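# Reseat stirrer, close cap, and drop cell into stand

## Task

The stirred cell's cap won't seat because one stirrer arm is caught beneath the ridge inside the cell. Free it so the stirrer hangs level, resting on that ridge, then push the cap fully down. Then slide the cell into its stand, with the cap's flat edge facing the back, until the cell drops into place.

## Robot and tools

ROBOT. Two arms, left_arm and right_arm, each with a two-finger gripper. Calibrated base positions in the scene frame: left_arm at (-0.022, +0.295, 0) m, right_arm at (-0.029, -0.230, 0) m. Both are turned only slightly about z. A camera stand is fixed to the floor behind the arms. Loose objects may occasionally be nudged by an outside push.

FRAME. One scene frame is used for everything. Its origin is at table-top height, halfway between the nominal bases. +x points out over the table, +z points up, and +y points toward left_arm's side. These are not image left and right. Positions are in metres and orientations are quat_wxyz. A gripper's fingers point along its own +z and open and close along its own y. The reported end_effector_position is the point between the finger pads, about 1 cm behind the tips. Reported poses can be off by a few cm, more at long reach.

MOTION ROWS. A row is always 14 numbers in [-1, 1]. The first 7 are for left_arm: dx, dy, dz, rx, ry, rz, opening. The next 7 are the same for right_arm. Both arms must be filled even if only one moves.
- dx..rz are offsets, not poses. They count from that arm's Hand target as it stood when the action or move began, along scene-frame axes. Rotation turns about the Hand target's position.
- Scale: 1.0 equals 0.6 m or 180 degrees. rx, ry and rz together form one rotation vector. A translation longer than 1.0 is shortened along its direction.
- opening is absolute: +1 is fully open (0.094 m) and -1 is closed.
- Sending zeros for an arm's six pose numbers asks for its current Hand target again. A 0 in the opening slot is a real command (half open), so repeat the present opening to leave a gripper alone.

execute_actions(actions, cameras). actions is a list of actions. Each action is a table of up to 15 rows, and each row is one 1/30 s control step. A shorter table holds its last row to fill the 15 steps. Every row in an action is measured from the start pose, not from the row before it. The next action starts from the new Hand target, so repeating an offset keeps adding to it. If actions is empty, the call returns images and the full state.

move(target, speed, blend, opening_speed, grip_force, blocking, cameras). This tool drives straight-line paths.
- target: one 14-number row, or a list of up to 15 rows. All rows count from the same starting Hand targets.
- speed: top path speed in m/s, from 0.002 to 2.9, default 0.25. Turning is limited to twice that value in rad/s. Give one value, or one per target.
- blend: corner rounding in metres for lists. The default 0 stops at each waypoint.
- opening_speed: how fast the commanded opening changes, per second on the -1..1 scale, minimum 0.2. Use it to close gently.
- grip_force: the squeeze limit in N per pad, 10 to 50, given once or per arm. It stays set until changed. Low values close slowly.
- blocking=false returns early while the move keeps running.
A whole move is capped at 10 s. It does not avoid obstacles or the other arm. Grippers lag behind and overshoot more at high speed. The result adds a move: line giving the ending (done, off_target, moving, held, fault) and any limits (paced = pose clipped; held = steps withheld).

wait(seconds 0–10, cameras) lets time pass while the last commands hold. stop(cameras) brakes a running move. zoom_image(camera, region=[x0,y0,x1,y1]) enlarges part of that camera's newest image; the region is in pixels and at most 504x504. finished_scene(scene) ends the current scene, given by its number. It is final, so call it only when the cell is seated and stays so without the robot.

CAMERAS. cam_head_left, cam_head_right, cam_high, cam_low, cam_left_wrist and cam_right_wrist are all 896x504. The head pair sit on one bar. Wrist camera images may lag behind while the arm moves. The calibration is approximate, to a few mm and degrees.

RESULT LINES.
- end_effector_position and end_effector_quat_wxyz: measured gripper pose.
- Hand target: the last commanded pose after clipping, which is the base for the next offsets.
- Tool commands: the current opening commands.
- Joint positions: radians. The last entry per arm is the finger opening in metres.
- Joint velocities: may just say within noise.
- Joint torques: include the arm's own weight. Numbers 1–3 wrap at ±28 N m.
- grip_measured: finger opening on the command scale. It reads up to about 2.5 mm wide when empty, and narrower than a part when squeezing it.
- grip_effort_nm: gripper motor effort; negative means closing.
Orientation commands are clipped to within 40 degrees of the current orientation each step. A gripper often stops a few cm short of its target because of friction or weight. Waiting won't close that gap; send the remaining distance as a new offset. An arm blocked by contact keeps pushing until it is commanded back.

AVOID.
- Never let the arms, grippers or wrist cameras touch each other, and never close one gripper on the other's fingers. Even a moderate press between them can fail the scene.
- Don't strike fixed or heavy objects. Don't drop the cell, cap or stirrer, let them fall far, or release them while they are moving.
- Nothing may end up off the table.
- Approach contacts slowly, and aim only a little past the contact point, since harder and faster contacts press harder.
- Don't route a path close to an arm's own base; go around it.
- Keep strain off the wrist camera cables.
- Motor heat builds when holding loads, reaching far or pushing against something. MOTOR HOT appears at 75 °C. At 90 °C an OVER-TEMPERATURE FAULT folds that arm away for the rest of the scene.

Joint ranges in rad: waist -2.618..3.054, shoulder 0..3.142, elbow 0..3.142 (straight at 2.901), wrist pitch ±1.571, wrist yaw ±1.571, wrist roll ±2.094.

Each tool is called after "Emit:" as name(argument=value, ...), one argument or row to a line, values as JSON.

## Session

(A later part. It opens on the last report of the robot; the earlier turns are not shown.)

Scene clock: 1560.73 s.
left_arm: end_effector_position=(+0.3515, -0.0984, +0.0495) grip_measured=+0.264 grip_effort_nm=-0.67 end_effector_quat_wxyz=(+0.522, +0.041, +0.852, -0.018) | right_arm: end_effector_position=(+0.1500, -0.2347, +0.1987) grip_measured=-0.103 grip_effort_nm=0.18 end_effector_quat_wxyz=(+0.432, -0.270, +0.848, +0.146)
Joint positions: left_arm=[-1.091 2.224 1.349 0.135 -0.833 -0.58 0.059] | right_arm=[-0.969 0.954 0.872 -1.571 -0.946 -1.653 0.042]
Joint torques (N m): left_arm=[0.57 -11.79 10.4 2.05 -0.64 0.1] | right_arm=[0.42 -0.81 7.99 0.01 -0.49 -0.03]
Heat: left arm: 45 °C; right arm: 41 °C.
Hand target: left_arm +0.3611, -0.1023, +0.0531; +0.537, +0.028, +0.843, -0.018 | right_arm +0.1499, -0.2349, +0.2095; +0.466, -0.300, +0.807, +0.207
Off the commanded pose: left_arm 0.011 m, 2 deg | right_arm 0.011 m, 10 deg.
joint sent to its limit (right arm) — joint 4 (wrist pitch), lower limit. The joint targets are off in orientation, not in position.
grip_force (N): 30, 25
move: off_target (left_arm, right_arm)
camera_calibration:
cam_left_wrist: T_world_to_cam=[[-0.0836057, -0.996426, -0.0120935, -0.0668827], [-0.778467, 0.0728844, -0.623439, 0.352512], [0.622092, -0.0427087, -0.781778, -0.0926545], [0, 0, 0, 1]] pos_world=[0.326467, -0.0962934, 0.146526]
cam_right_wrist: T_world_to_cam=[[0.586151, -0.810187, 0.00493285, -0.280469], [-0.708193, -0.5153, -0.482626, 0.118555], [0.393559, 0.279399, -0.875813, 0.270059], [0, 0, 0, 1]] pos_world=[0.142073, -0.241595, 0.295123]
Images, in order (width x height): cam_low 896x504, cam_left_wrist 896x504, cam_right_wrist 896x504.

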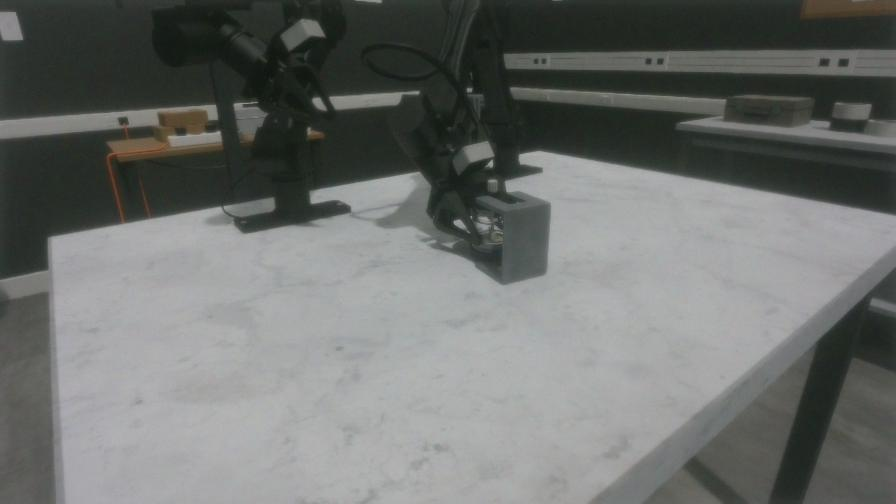

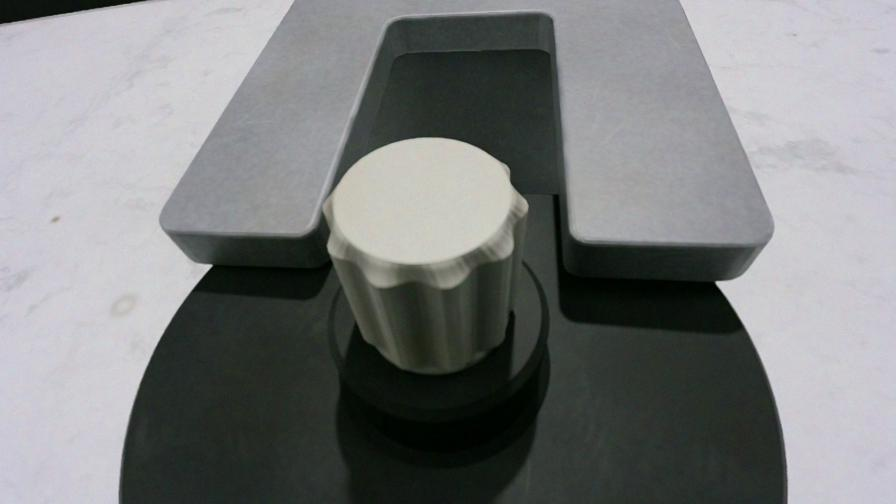

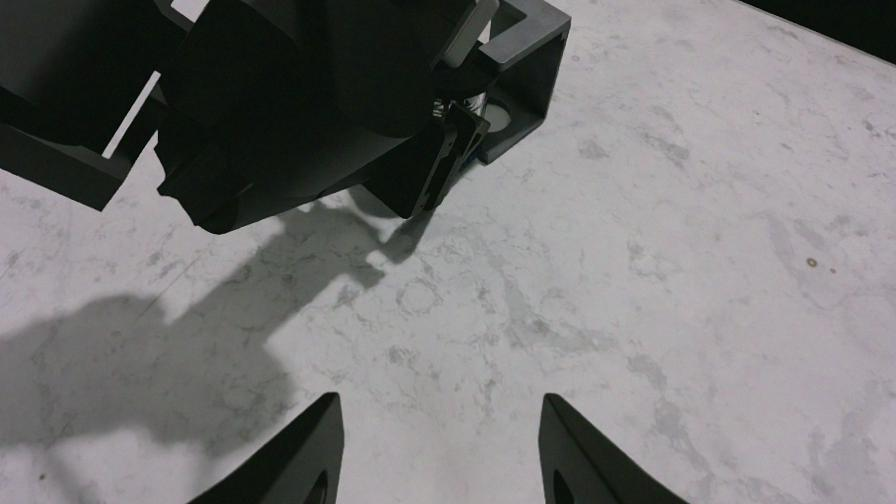

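Emit:
move(
  target=[
    [-0.02,0.004,0.004,0,0,0,0.1,0,0,0,0,0,0,-0.1],
    [0.013,-0.0035,0.004,0,0,0,0.1,0,0,0,0,0,0,-0.1],
  ],
  speed=0.05,
  blend=[0.003,0],
  cameras=["cam_low","cam_left_wrist","cam_right_wrist"],
)

Emit:
zoom_image(
  camera="cam_low",
  region=[460, 170, 550, 290],
)

Emit:
zoom_image(
  camera="cam_right_wrist",
  region=[400, 0, 580, 180],
)

Scene clock: 1584.73 s.
left_arm: end_effector_position=(+0.3594, -0.1012, +0.0502) grip_measured=+0.264 grip_effort_nm=-0.67 end_effector_quat_wxyz=(+0.522, +0.041, +0.852, -0.021) | right_arm: end_effector_position=(+0.1500, -0.2347, +0.1987) grip_measured=-0.103 grip_effort_nm=0.18 end_effector_quat_wxyz=(+0.432, -0.270, +0.848, +0.146)
Joint positions: left_arm=[-1.077 2.239 1.377 0.135 -0.817 -0.567 0.059] | right_arm=[-0.969 0.954 0.872 -1.571 -0.946 -1.653 0.042]
Joint torques (N m): left_arm=[0.46 -12.19 10.81 1.97 -0.71 0.11] | right_arm=[0.46 -0.87 8.16 0.03 -0.49 -0.05]
Heat: left arm: 45 °C; right arm: 41 °C.
Hand target: left_arm +0.3690, -0.1043, +0.0555; +0.537, +0.028, +0.843, -0.018 | right_arm +0.1499, -0.2349, +0.2095; +0.466, -0.300, +0.807, +0.207
Off the commanded pose: left_arm 0.011 m, 3 deg | right_arm 0.011 m, 10 deg.
joint sent to its limit (right arm) — joint 4 (wrist pitch), lower limit. The joint targets are off in orientation, not in position.
grip_force (N): 30, 25
move: off_target (left_arm, right_arm)
camera_calibration:
cam_left_wrist: T_world_to_cam=[[-0.0869141, -0.996191, -0.00704413, -0.0679902], [-0.779319, 0.072394, -0.622431, 0.359567], [0.62057, -0.0486084, -0.782643, -0.0971129], [0, 0, 0, 1]] pos_world=[0.334573, -0.0984822, 0.147322]
cam_right_wrist: T_world_to_cam=[[0.586151, -0.810187, 0.00493285, -0.280469], [-0.708193, -0.5153, -0.482626, 0.118555], [0.393559, 0.279399, -0.875813, 0.270059], [0, 0, 0, 1]] pos_world=[0.142073, -0.241595, 0.295123]
Images, in order (width x height): cam_low 896x504, cam_left_wrist 896x504, cam_right_wrist 896x504.

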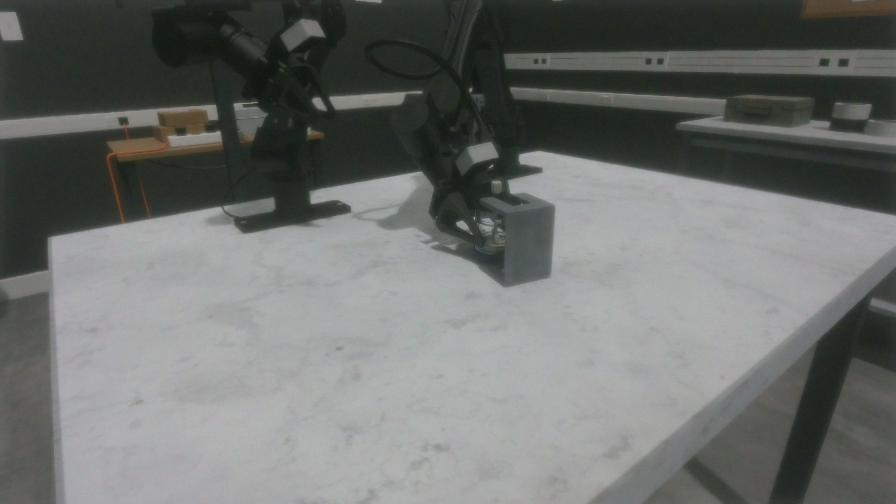

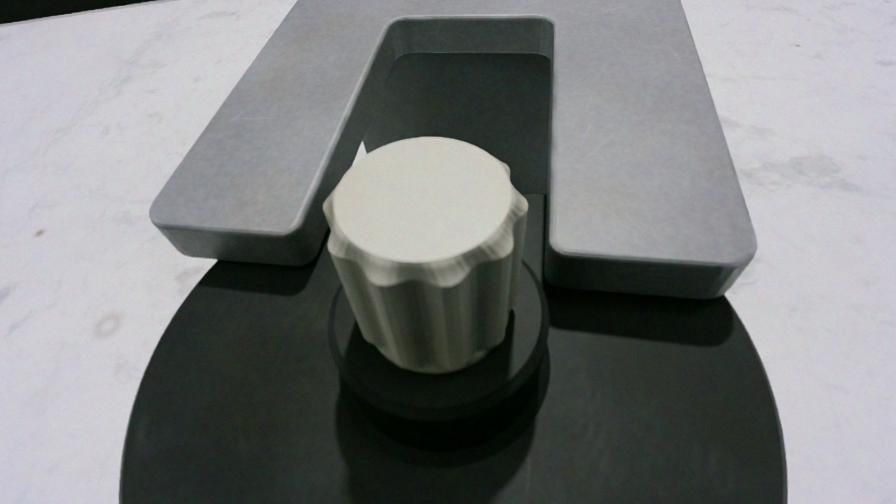

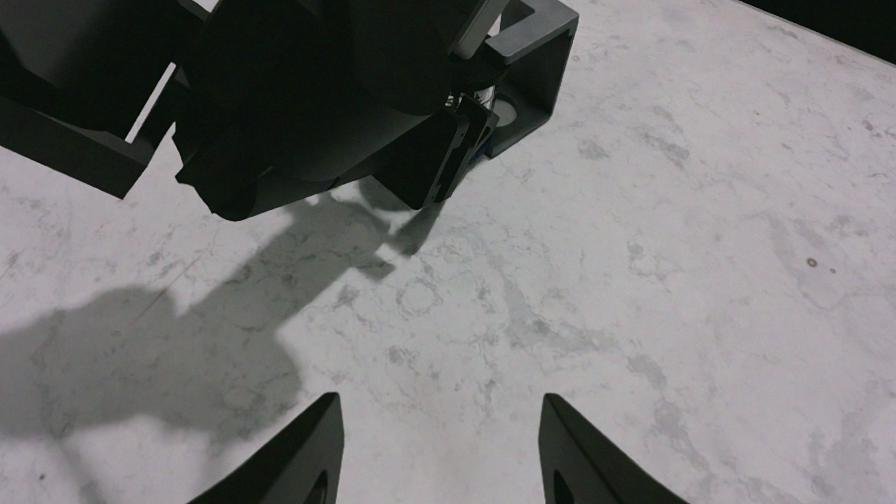

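Scaled by 4.200 from the camera's 896x504 image, which has a finer 1280x720 frame.

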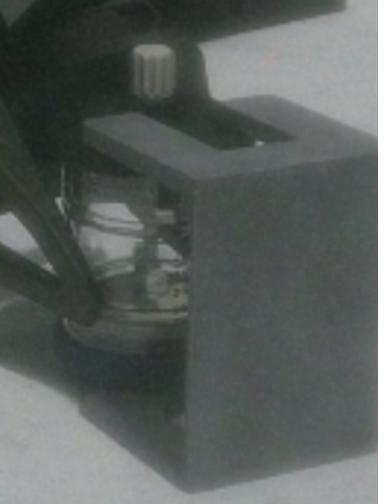

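Scaled by 2.800 from the camera's 896x504 image, which has a finer 1280x720 frame.

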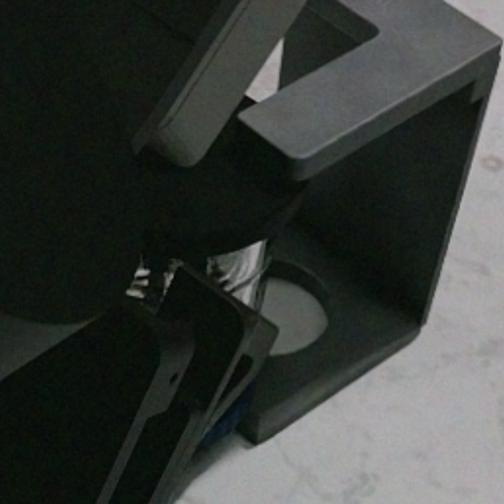

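Emit:
move(
  target=[
    [-0.02,0.010,0.006,0,0,-0.018,0.1,0,0,0,0,0,0,-0.1],
  ],
  speed=0.05,
  cameras=["cam_low","cam_left_wrist","cam_right_wrist"],
)

Emit:
zoom_image(
  camera="cam_low",
  region=[460, 170, 550, 290],
)

Emit:
zoom_image(
  camera="cam_right_wrist",
  region=[400, 0, 580, 180],
)

Scene clock: 1614.40 s.
left_arm: end_effector_position=(+0.3574, -0.1013, +0.0471) grip_measured=+0.264 grip_effort_nm=-0.67 end_effector_quat_wxyz=(+0.532, +0.054, +0.845, -0.030) | right_arm: end_effector_position=(+0.1500, -0.2347, +0.1987) grip_measured=-0.103 grip_effort_nm=0.18 end_effector_quat_wxyz=(+0.432, -0.270, +0.848, +0.146)
Joint positions: left_arm=[-1.078 2.236 1.323 0.237 -0.807 -0.518 0.059] | right_arm=[-0.969 0.954 0.872 -1.571 -0.946 -1.653 0.042]
Joint torques (N m): left_arm=[0.13 -17.25 5.74 1.78 -0.33 0.1] | right_arm=[0.53 -0.87 8.1 0.04 -0.51 -0.02]
Heat: left arm: 45 °C; right arm: 42 °C.
Hand target: left_arm +0.3570, -0.0984, +0.0592; +0.537, +0.052, +0.841, -0.033 | right_arm +0.1499, -0.2349, +0.2095; +0.466, -0.300, +0.807, +0.207
Off the commanded pose: left_arm 0.012 m, 1 deg | right_arm 0.011 m, 10 deg.
joint sent to its limit (right arm) — joint 4 (wrist pitch), lower limit. The joint targets are off in orientation, not in position.
grip_force (N): 30, 25
move: off_target (left_arm, right_arm)
camera_calibration:
cam_left_wrist: T_world_to_cam=[[-0.116737, -0.993145, -0.00600854, -0.0572856], [-0.761291, 0.0933663, -0.641654, 0.35259], [0.637816, -0.0703305, -0.766971, -0.107414], [0, 0, 0, 1]] pos_world=[0.330246, -0.0973674, 0.143513]
cam_right_wrist: T_world_to_cam=[[0.586151, -0.810187, 0.00493285, -0.280469], [-0.708193, -0.5153, -0.482626, 0.118555], [0.393559, 0.279399, -0.875813, 0.270059], [0, 0, 0, 1]] pos_world=[0.142073, -0.241595, 0.295123]
Images, in order (width x height): cam_low 896x504, cam_left_wrist 896x504, cam_right_wrist 896x504.

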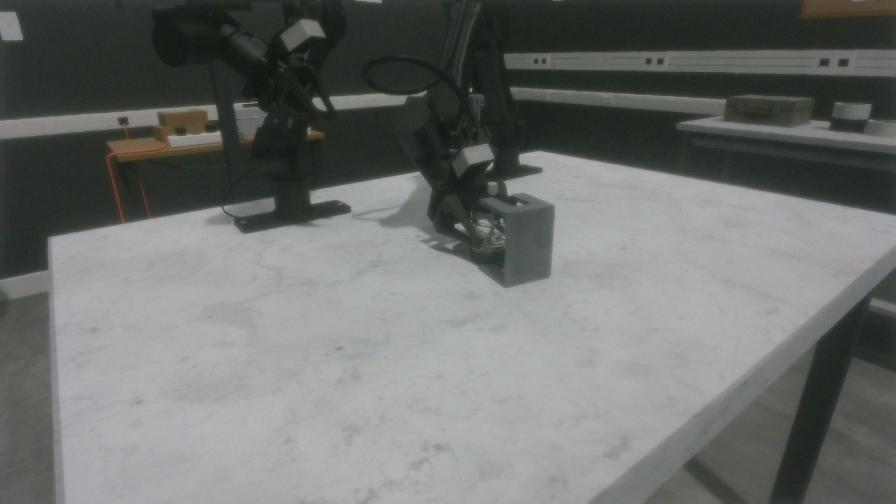

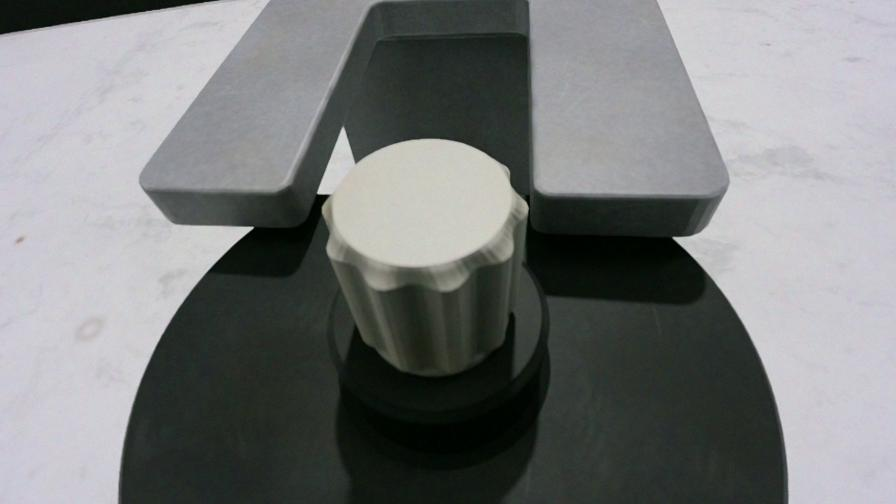

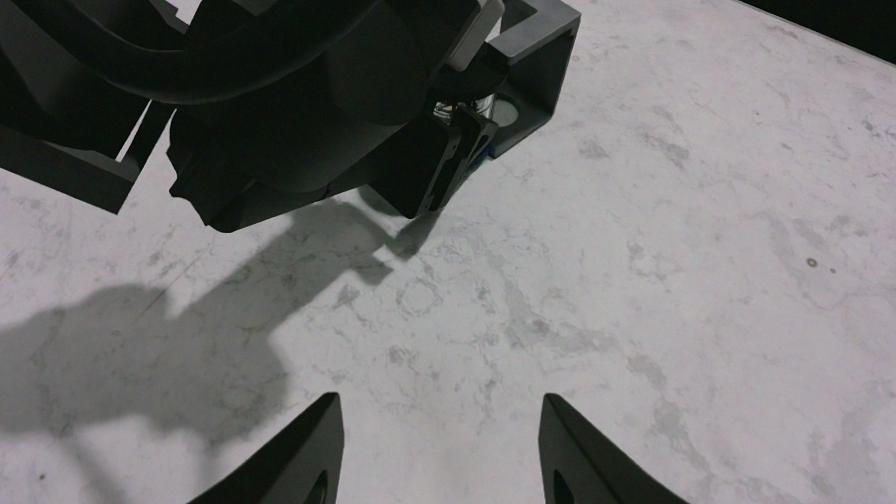

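Scaled by 4.200 from the camera's 896x504 image, which has a finer 1280x720 frame.

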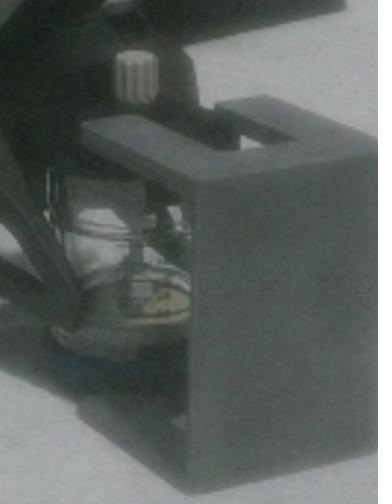

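Scaled by 2.800 from the camera's 896x504 image, which has a finer 1280x720 frame.

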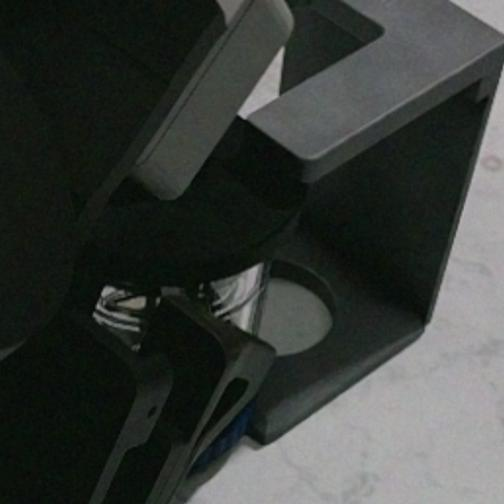

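Emit:
move(
  target=[
    [-0.04,0.024,0.003,0,0,0,0.1,0,0,0,0,0,0,-0.1],
  ],
  speed=0.05,
  cameras=["cam_low","cam_left_wrist","cam_right_wrist"],
)

Emit:
zoom_image(
  camera="cam_low",
  region=[460, 170, 550, 290],
)

Emit:
zoom_image(
  camera="cam_right_wrist",
  region=[400, 0, 580, 180],
)

Scene clock: 1628.83 s.
left_arm: end_effector_position=(+0.3349, -0.0867, +0.0418) grip_measured=+0.264 grip_effort_nm=-0.67 end_effector_quat_wxyz=(+0.525, +0.066, +0.848, -0.028) | right_arm: end_effector_position=(+0.1500, -0.2347, +0.1987) grip_measured=-0.103 grip_effort_nm=0.18 end_effector_quat_wxyz=(+0.432, -0.270, +0.848, +0.146)
Joint positions: left_arm=[-1.103 2.172 1.201 0.265 -0.811 -0.528 0.059] | right_arm=[-0.969 0.954 0.872 -1.571 -0.946 -1.653 0.042]
Joint torques (N m): left_arm=[-0.66 -17.51 5.78 1.7 -0.59 -0.11] | right_arm=[0.49 -0.83 8.18 0.04 -0.56 -0.05]
Heat: left arm: 49 °C; right arm: 42 °C.
Hand target: left_arm +0.3329, -0.0839, +0.0609; +0.537, +0.052, +0.841, -0.033 | right_arm +0.1499, -0.2349, +0.2095; +0.466, -0.300, +0.807, +0.207
Off the commanded pose: left_arm 0.019 m, 2 deg | right_arm 0.011 m, 10 deg.
joint sent to its limit (right arm) — joint 4 (wrist pitch), lower limit. The joint targets are off in orientation, not in position.
grip_force (N): 30, 25
move: off_target (left_arm, right_arm)
camera_calibration:
cam_left_wrist: T_world_to_cam=[[-0.134826, -0.99062, -0.0222209, -0.0385318], [-0.768218, 0.118668, -0.629094, 0.334795], [0.62583, -0.0677479, -0.777011, -0.091543], [0, 0, 0, 1]] pos_world=[0.309291, -0.0841017, 0.138631]
cam_right_wrist: T_world_to_cam=[[0.586151, -0.810187, 0.00493285, -0.280469], [-0.708193, -0.5153, -0.482626, 0.118555], [0.393559, 0.279399, -0.875813, 0.270059], [0, 0, 0, 1]] pos_world=[0.142073, -0.241595, 0.295123]
Images, in order (width x height): cam_low 896x504, cam_left_wrist 896x504, cam_right_wrist 896x504.

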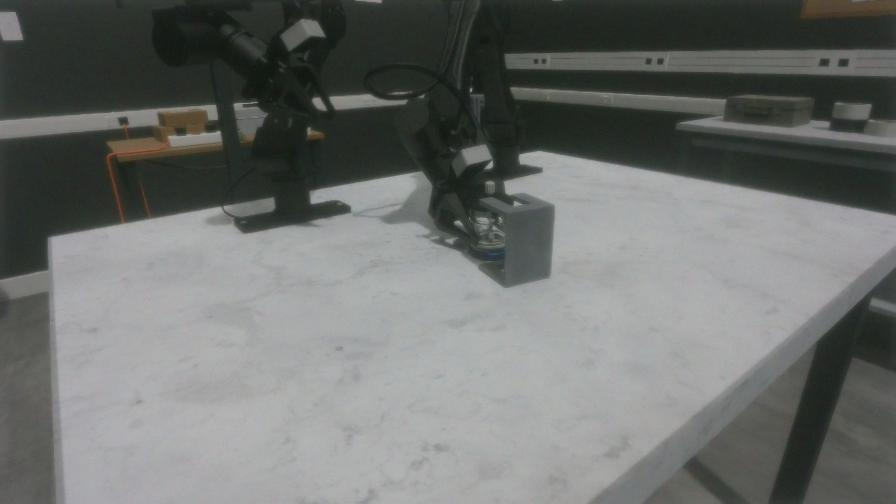

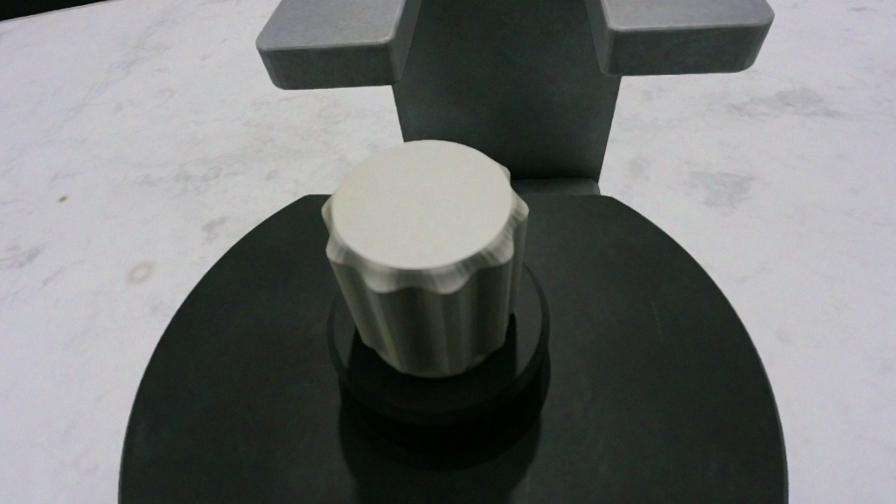

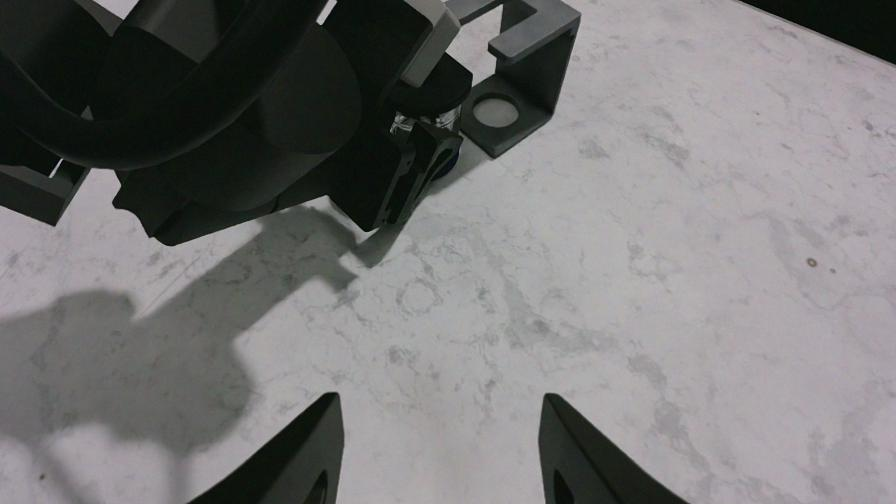

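Scaled by 4.200 from the camera's 896x504 image, which has a finer 1280x720 frame.

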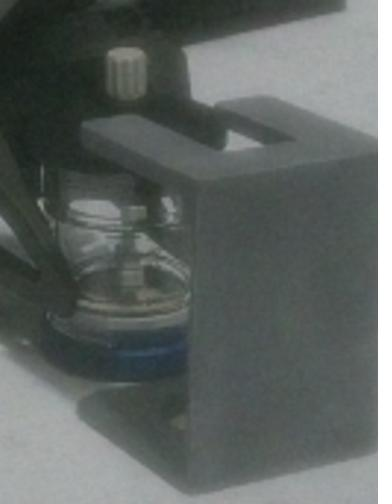

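Scaled by 2.800 from the camera's 896x504 image, which has a finer 1280x720 frame.

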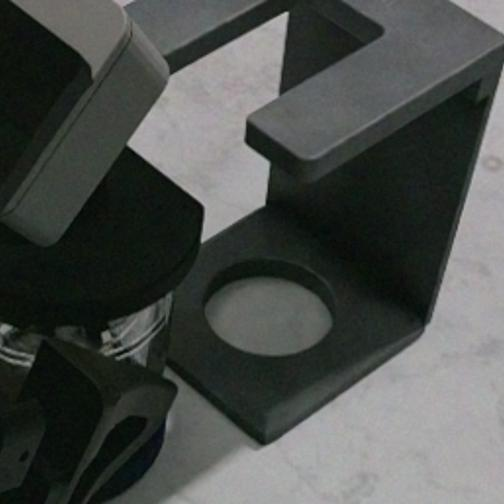

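Emit:
move(
  target=[
    [-0.013,0.005,0.002,0,0,0.005,0.1,0,0,0,0,0,0,-0.1],
    [0.042,-0.0177,-0.003,0,0,0.01,0.1,0,0,0,0,0,0,-0.1],
  ],
  speed=0.05,
  blend=[0.003,0],
  cameras=["cam_low","cam_left_wrist","cam_right_wrist"],
)

Emit:
zoom_image(
  camera="cam_low",
  region=[460, 170, 550, 290],
)

Emit:
zoom_image(
  camera="cam_right_wrist",
  region=[400, 0, 580, 180],
)

Scene clock: 1644.77 s.
left_arm: end_effector_position=(+0.3504, -0.0933, +0.0574) grip_measured=+0.264 grip_effort_nm=-0.68 end_effector_quat_wxyz=(+0.527, +0.048, +0.848, -0.032) | right_arm: end_effector_position=(+0.1500, -0.2347, +0.1987) grip_measured=-0.103 grip_effort_nm=0.19 end_effector_quat_wxyz=(+0.432, -0.270, +0.848, +0.146)
Joint positions: left_arm=[-1.082 2.179 1.288 0.197 -0.806 -0.545 0.059] | right_arm=[-0.969 0.954 0.872 -1.571 -0.946 -1.653 0.042]
Joint torques (N m): left_arm=[0.43 -11.62 10.17 1.86 -0.63 0.07] | right_arm=[0.36 -0.76 8.21 0.06 -0.53 -0.07]
Heat: left arm: 48 °C; right arm: 42 °C.
Hand target: left_arm +0.3582, -0.0946, +0.0592; +0.537, +0.039, +0.842, -0.025 | right_arm +0.1499, -0.2349, +0.2095; +0.466, -0.300, +0.807, +0.207
Off the commanded pose: left_arm 0.008 m, 2 deg | right_arm 0.011 m, 10 deg.
joint sent to its limit (right arm) — joint 4 (wrist pitch), lower limit. The joint targets are off in orientation, not in position.
grip_force (N): 30, 25
move: off_target (right_arm)
camera_calibration:
cam_left_wrist: T_world_to_cam=[[-0.109946, -0.993933, 0.00300677, -0.0531035], [-0.77001, 0.0832624, -0.632575, 0.354728], [0.628487, -0.0718642, -0.774493, -0.090952], [0, 0, 0, 1]] pos_world=[0.324467, -0.088853, 0.15411]
cam_right_wrist: T_world_to_cam=[[0.586151, -0.810187, 0.00493285, -0.280469], [-0.708193, -0.5153, -0.482626, 0.118555], [0.393559, 0.279399, -0.875813, 0.270059], [0, 0, 0, 1]] pos_world=[0.142073, -0.241595, 0.295123]
Images, in order (width x height): cam_low 896x504, cam_left_wrist 896x504, cam_right_wrist 896x504.

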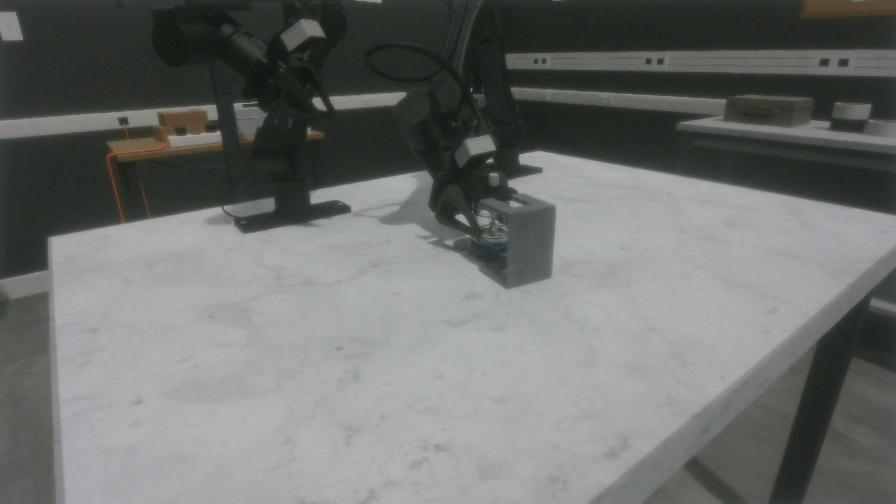

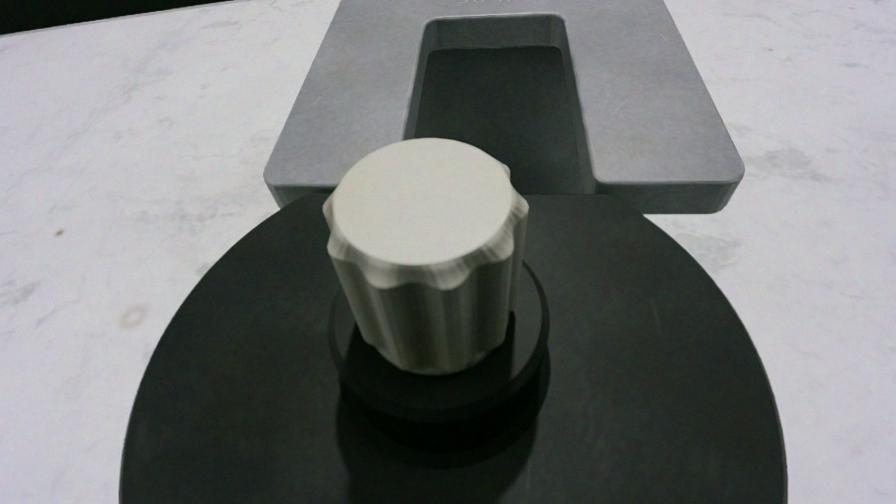

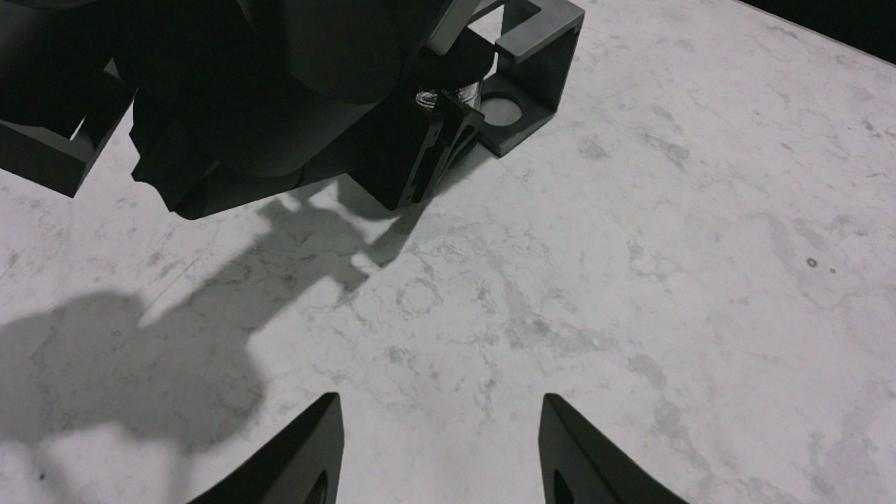

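Scaled by 4.200 from the camera's 896x504 image, which has a finer 1280x720 frame.

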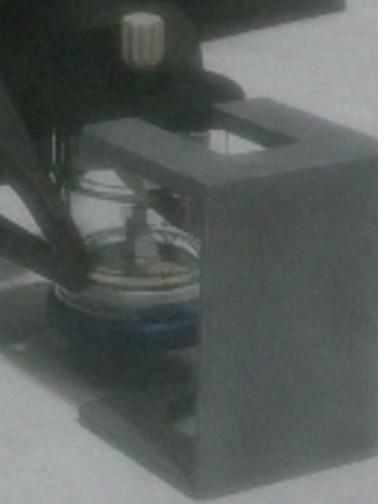

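Scaled by 2.800 from the camera's 896x504 image, which has a finer 1280x720 frame.

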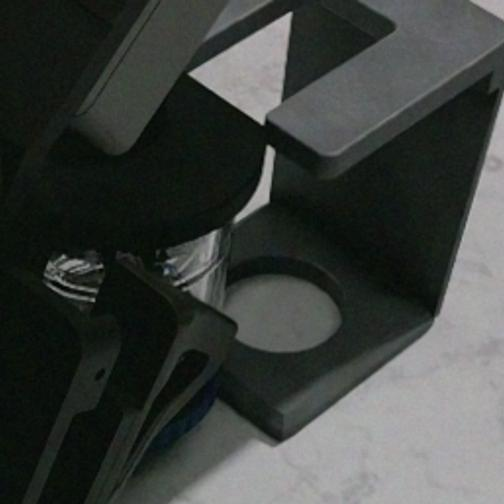

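Emit:
move(
  target=[
    [-0.025,0.006,-0.007,0,0,0,0.1,0,0,0,0,0,0,-0.1],
  ],
  speed=0.05,
  cameras=["cam_low","cam_left_wrist"],
)

Emit:
zoom_image(
  camera="cam_low",
  region=[460, 170, 550, 290],
)

Scene clock: 1654.83 s.
left_arm: end_effector_position=(+0.3420, -0.0949, +0.0526) grip_measured=+0.264 grip_effort_nm=-0.67 end_effector_quat_wxyz=(+0.524, +0.055, +0.849, -0.030) | right_arm: end_effector_position=(+0.1500, -0.2347, +0.1987) grip_measured=-0.103 grip_effort_nm=0.18 end_effector_quat_wxyz=(+0.432, -0.270, +0.848, +0.146)
Joint positions: left_arm=[-1.099 2.179 1.272 0.197 -0.813 -0.552 0.059] | right_arm=[-0.969 0.954 0.872 -1.571 -0.946 -1.653 0.042]
Joint torques (N m): left_arm=[-0.43 -13.3 6.52 2.01 -0.81 -0.17] | right_arm=[0.54 -0.75 8.01 0.04 -0.52 -0.02]
Heat: left arm: 47 °C; right arm: 42 °C.
Hand target: left_arm +0.3430, -0.0910, +0.0549; +0.537, +0.039, +0.842, -0.025 | right_arm +0.1499, -0.2349, +0.2095; +0.466, -0.300, +0.807, +0.207
Off the commanded pose: left_arm 0.005 m, 3 deg | right_arm 0.011 m, 10 deg.
joint sent to its limit (right arm) — joint 4 (wrist pitch), lower limit. The joint targets are off in orientation, not in position.
grip_force (N): 30, 25
move: off_target (left_arm, right_arm)
camera_calibration:
cam_left_wrist: T_world_to_cam=[[-0.118955, -0.992885, -0.00532233, -0.0519788], [-0.77207, 0.095867, -0.628266, 0.347016], [0.624306, -0.0706259, -0.77798, -0.0876929], [0, 0, 0, 1]] pos_world=[0.316485, -0.0910698, 0.149518]
Images, in order (width x height): cam_low 896x504, cam_left_wrist 896x504.

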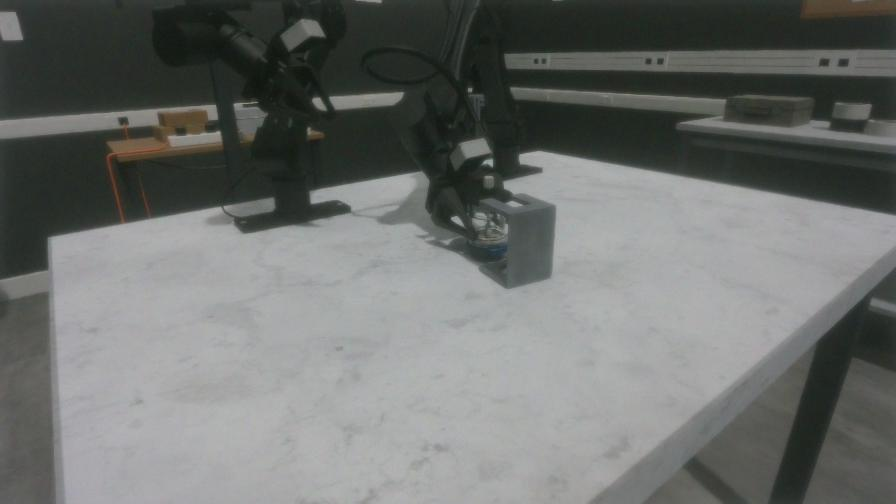

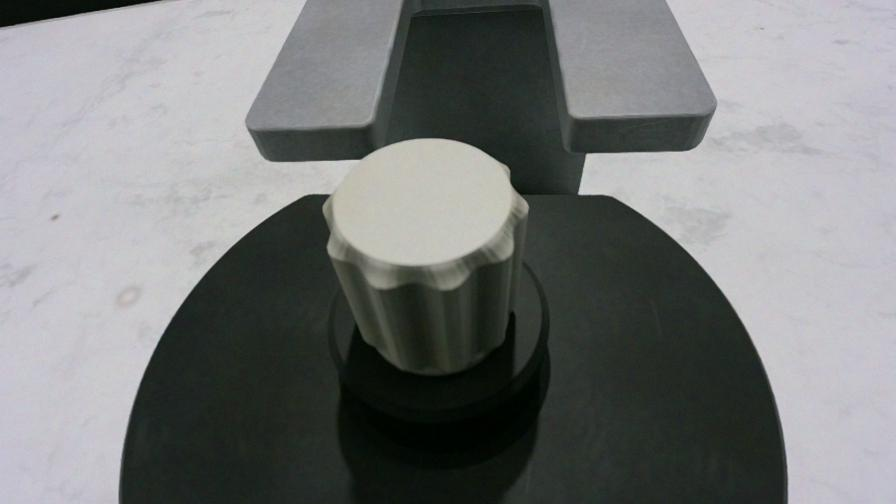

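Scaled by 4.200 from the camera's 896x504 image, which has a finer 1280x720 frame.

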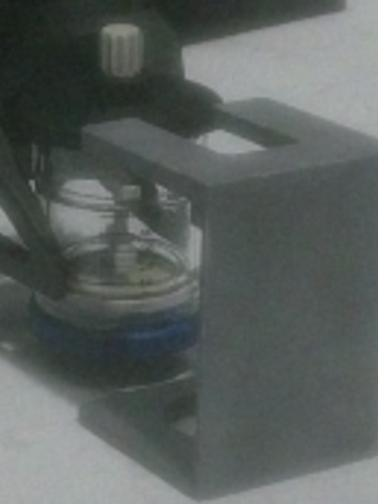

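Emit:
move(
  target=[
    [0.032,-0.0143,0,0,0,0.006,0.1,0,0,0,0,0,0,-0.1],
  ],
  speed=0.05,
  cameras=["cam_low","cam_left_wrist"],
)

Emit:
zoom_image(
  camera="cam_low",
  region=[460, 170, 550, 290],
)

Scene clock: 1666.20 s.
left_arm: end_effector_position=(+0.3533, -0.0987, +0.0514) grip_measured=+0.264 grip_effort_nm=-0.67 end_effector_quat_wxyz=(+0.524, +0.049, +0.850, -0.025) | right_arm: end_effector_position=(+0.1500, -0.2347, +0.1987) grip_measured=-0.103 grip_effort_nm=0.18 end_effector_quat_wxyz=(+0.432, -0.270, +0.848, +0.146)
Joint positions: left_arm=[-1.084 2.215 1.332 0.17 -0.813 -0.552 0.059] | right_arm=[-0.969 0.954 0.872 -1.571 -0.946 -1.653 0.042]
Joint torques (N m): left_arm=[0.53 -11.88 10.55 1.88 -0.74 -0.05] | right_arm=[0.46 -1.03 8.06 0.03 -0.51 -0.04]
Heat: left arm: 47 °C; right arm: 42 °C.
Hand target: left_arm +0.3623, -0.0997, +0.0549; +0.537, +0.031, +0.843, -0.020 | right_arm +0.1499, -0.2349, +0.2095; +0.466, -0.300, +0.807, +0.207
Off the commanded pose: left_arm 0.010 m, 3 deg | right_arm 0.011 m, 10 deg.
joint sent to its limit (right arm) — joint 4 (wrist pitch), lower limit. The joint targets are off in orientation, not in position.
grip_force (N): 30, 25
move: off_target (left_arm, right_arm)
camera_calibration:
cam_left_wrist: T_world_to_cam=[[-0.103269, -0.994622, -0.00796387, -0.0600145], [-0.774446, 0.0854275, -0.626846, 0.355138], [0.624155, -0.0585659, -0.779103, -0.0947473], [0, 0, 0, 1]] pos_world=[0.327975, -0.0955793, 0.148321]
Images, in order (width x height): cam_low 896x504, cam_left_wrist 896x504.

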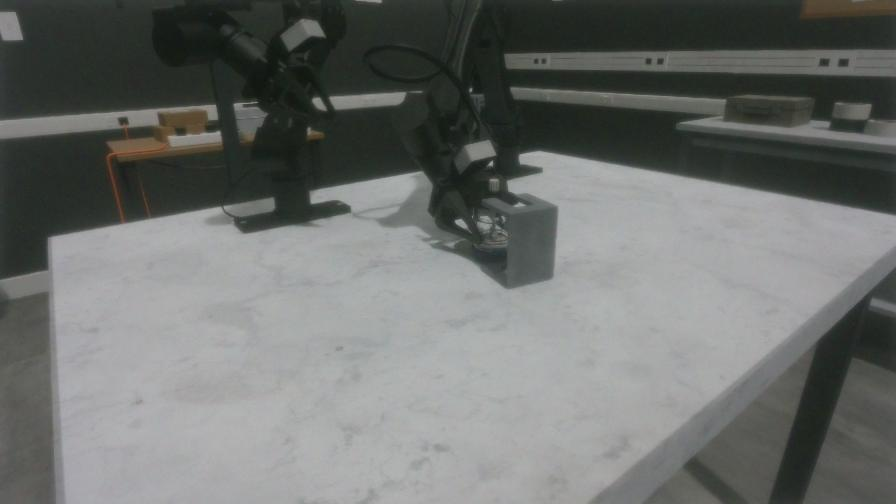

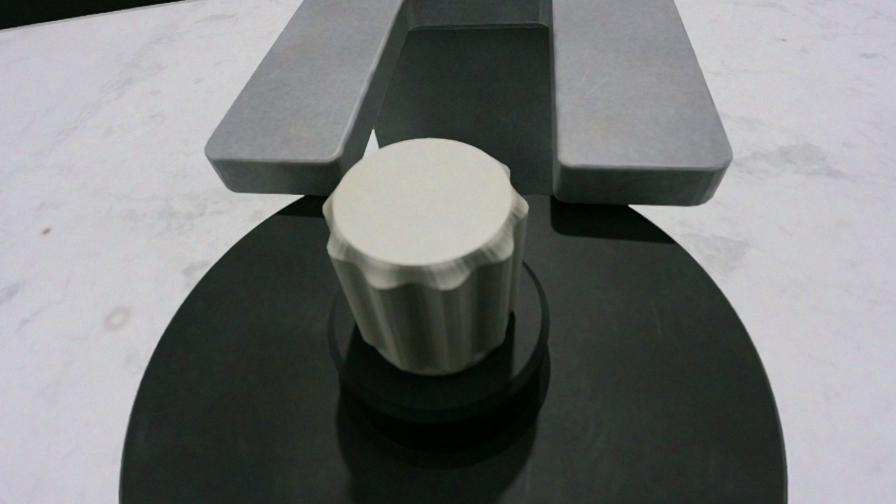

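Scaled by 4.200 from the camera's 896x504 image, which has a finer 1280x720 frame.

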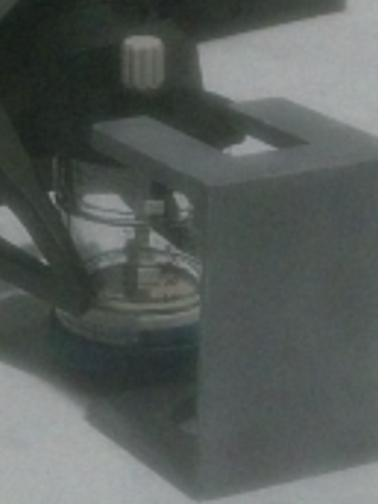

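Emit:
move(
  target=[
    [-0.025,0.006,0,-0.009,-0.012,0,0.1,0,0,0,0,0,0,-0.1],
  ],
  speed=0.05,
  cameras=["cam_low","cam_left_wrist"],
)

Emit:
zoom_image(
  camera="cam_low",
  region=[460, 170, 550, 290],
)

Scene clock: 1678.43 s.
left_arm: end_effector_position=(+0.3458, -0.0994, +0.0504) grip_measured=+0.264 grip_effort_nm=-0.67 end_effector_quat_wxyz=(+0.539, +0.041, +0.840, -0.034) | right_arm: end_effector_position=(+0.1500, -0.2347, +0.1987) grip_measured=-0.103 grip_effort_nm=0.19 end_effector_quat_wxyz=(+0.432, -0.270, +0.848, +0.146)
Joint positions: left_arm=[-1.104 2.215 1.286 0.252 -0.844 -0.555 0.059] | right_arm=[-0.969 0.954 0.872 -1.571 -0.946 -1.653 0.042]
Joint torques (N m): left_arm=[-0.38 -13.7 6.46 2.13 -0.75 -0.12] | right_arm=[0.46 -0.99 8.12 0.01 -0.5 -0.06]
Heat: left arm: 49 °C; right arm: 42 °C.
Hand target: left_arm +0.3472, -0.0960, +0.0549; +0.554, +0.024, +0.832, -0.031 | right_arm +0.1499, -0.2349, +0.2095; +0.466, -0.300, +0.807, +0.207
Off the commanded pose: left_arm 0.006 m, 3 deg | right_arm 0.011 m, 10 deg.
joint sent to its limit (right arm) — joint 4 (wrist pitch), lower limit. The joint targets are off in orientation, not in position.
grip_force (N): 30, 25
move: off_target (left_arm, right_arm)
camera_calibration:
cam_left_wrist: T_world_to_cam=[[-0.0987793, -0.995021, 0.0132723, -0.0641788], [-0.752491, 0.0659617, -0.655291, 0.340678], [0.651153, -0.0747165, -0.75526, -0.103017], [0, 0, 0, 1]] pos_world=[0.317098, -0.0940281, 0.146291]
Images, in order (width x height): cam_low 896x504, cam_left_wrist 896x504.

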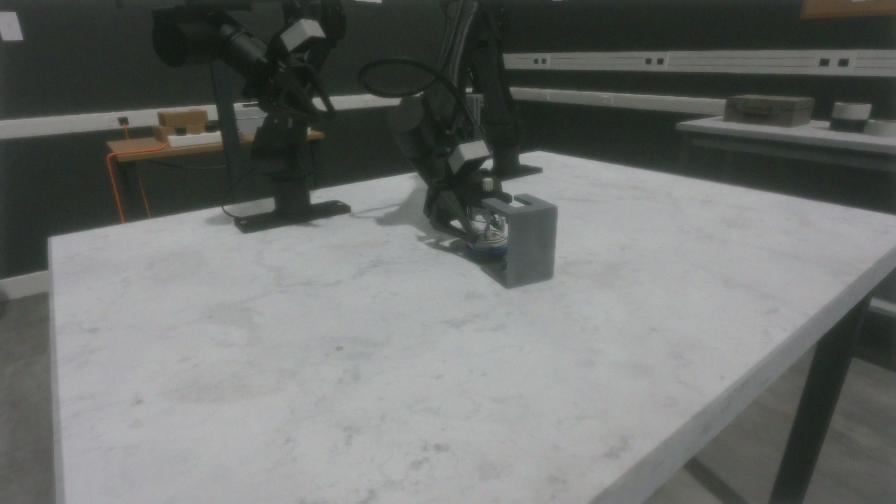

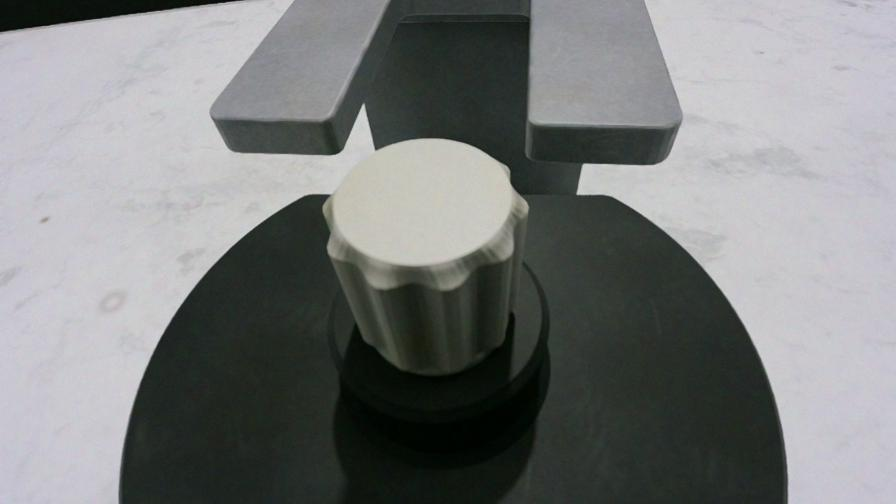

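Scaled by 4.200 from the camera's 896x504 image, which has a finer 1280x720 frame.

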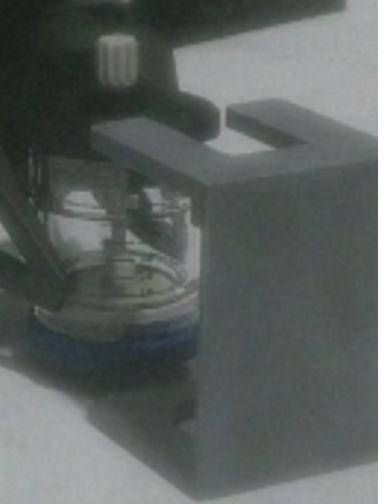

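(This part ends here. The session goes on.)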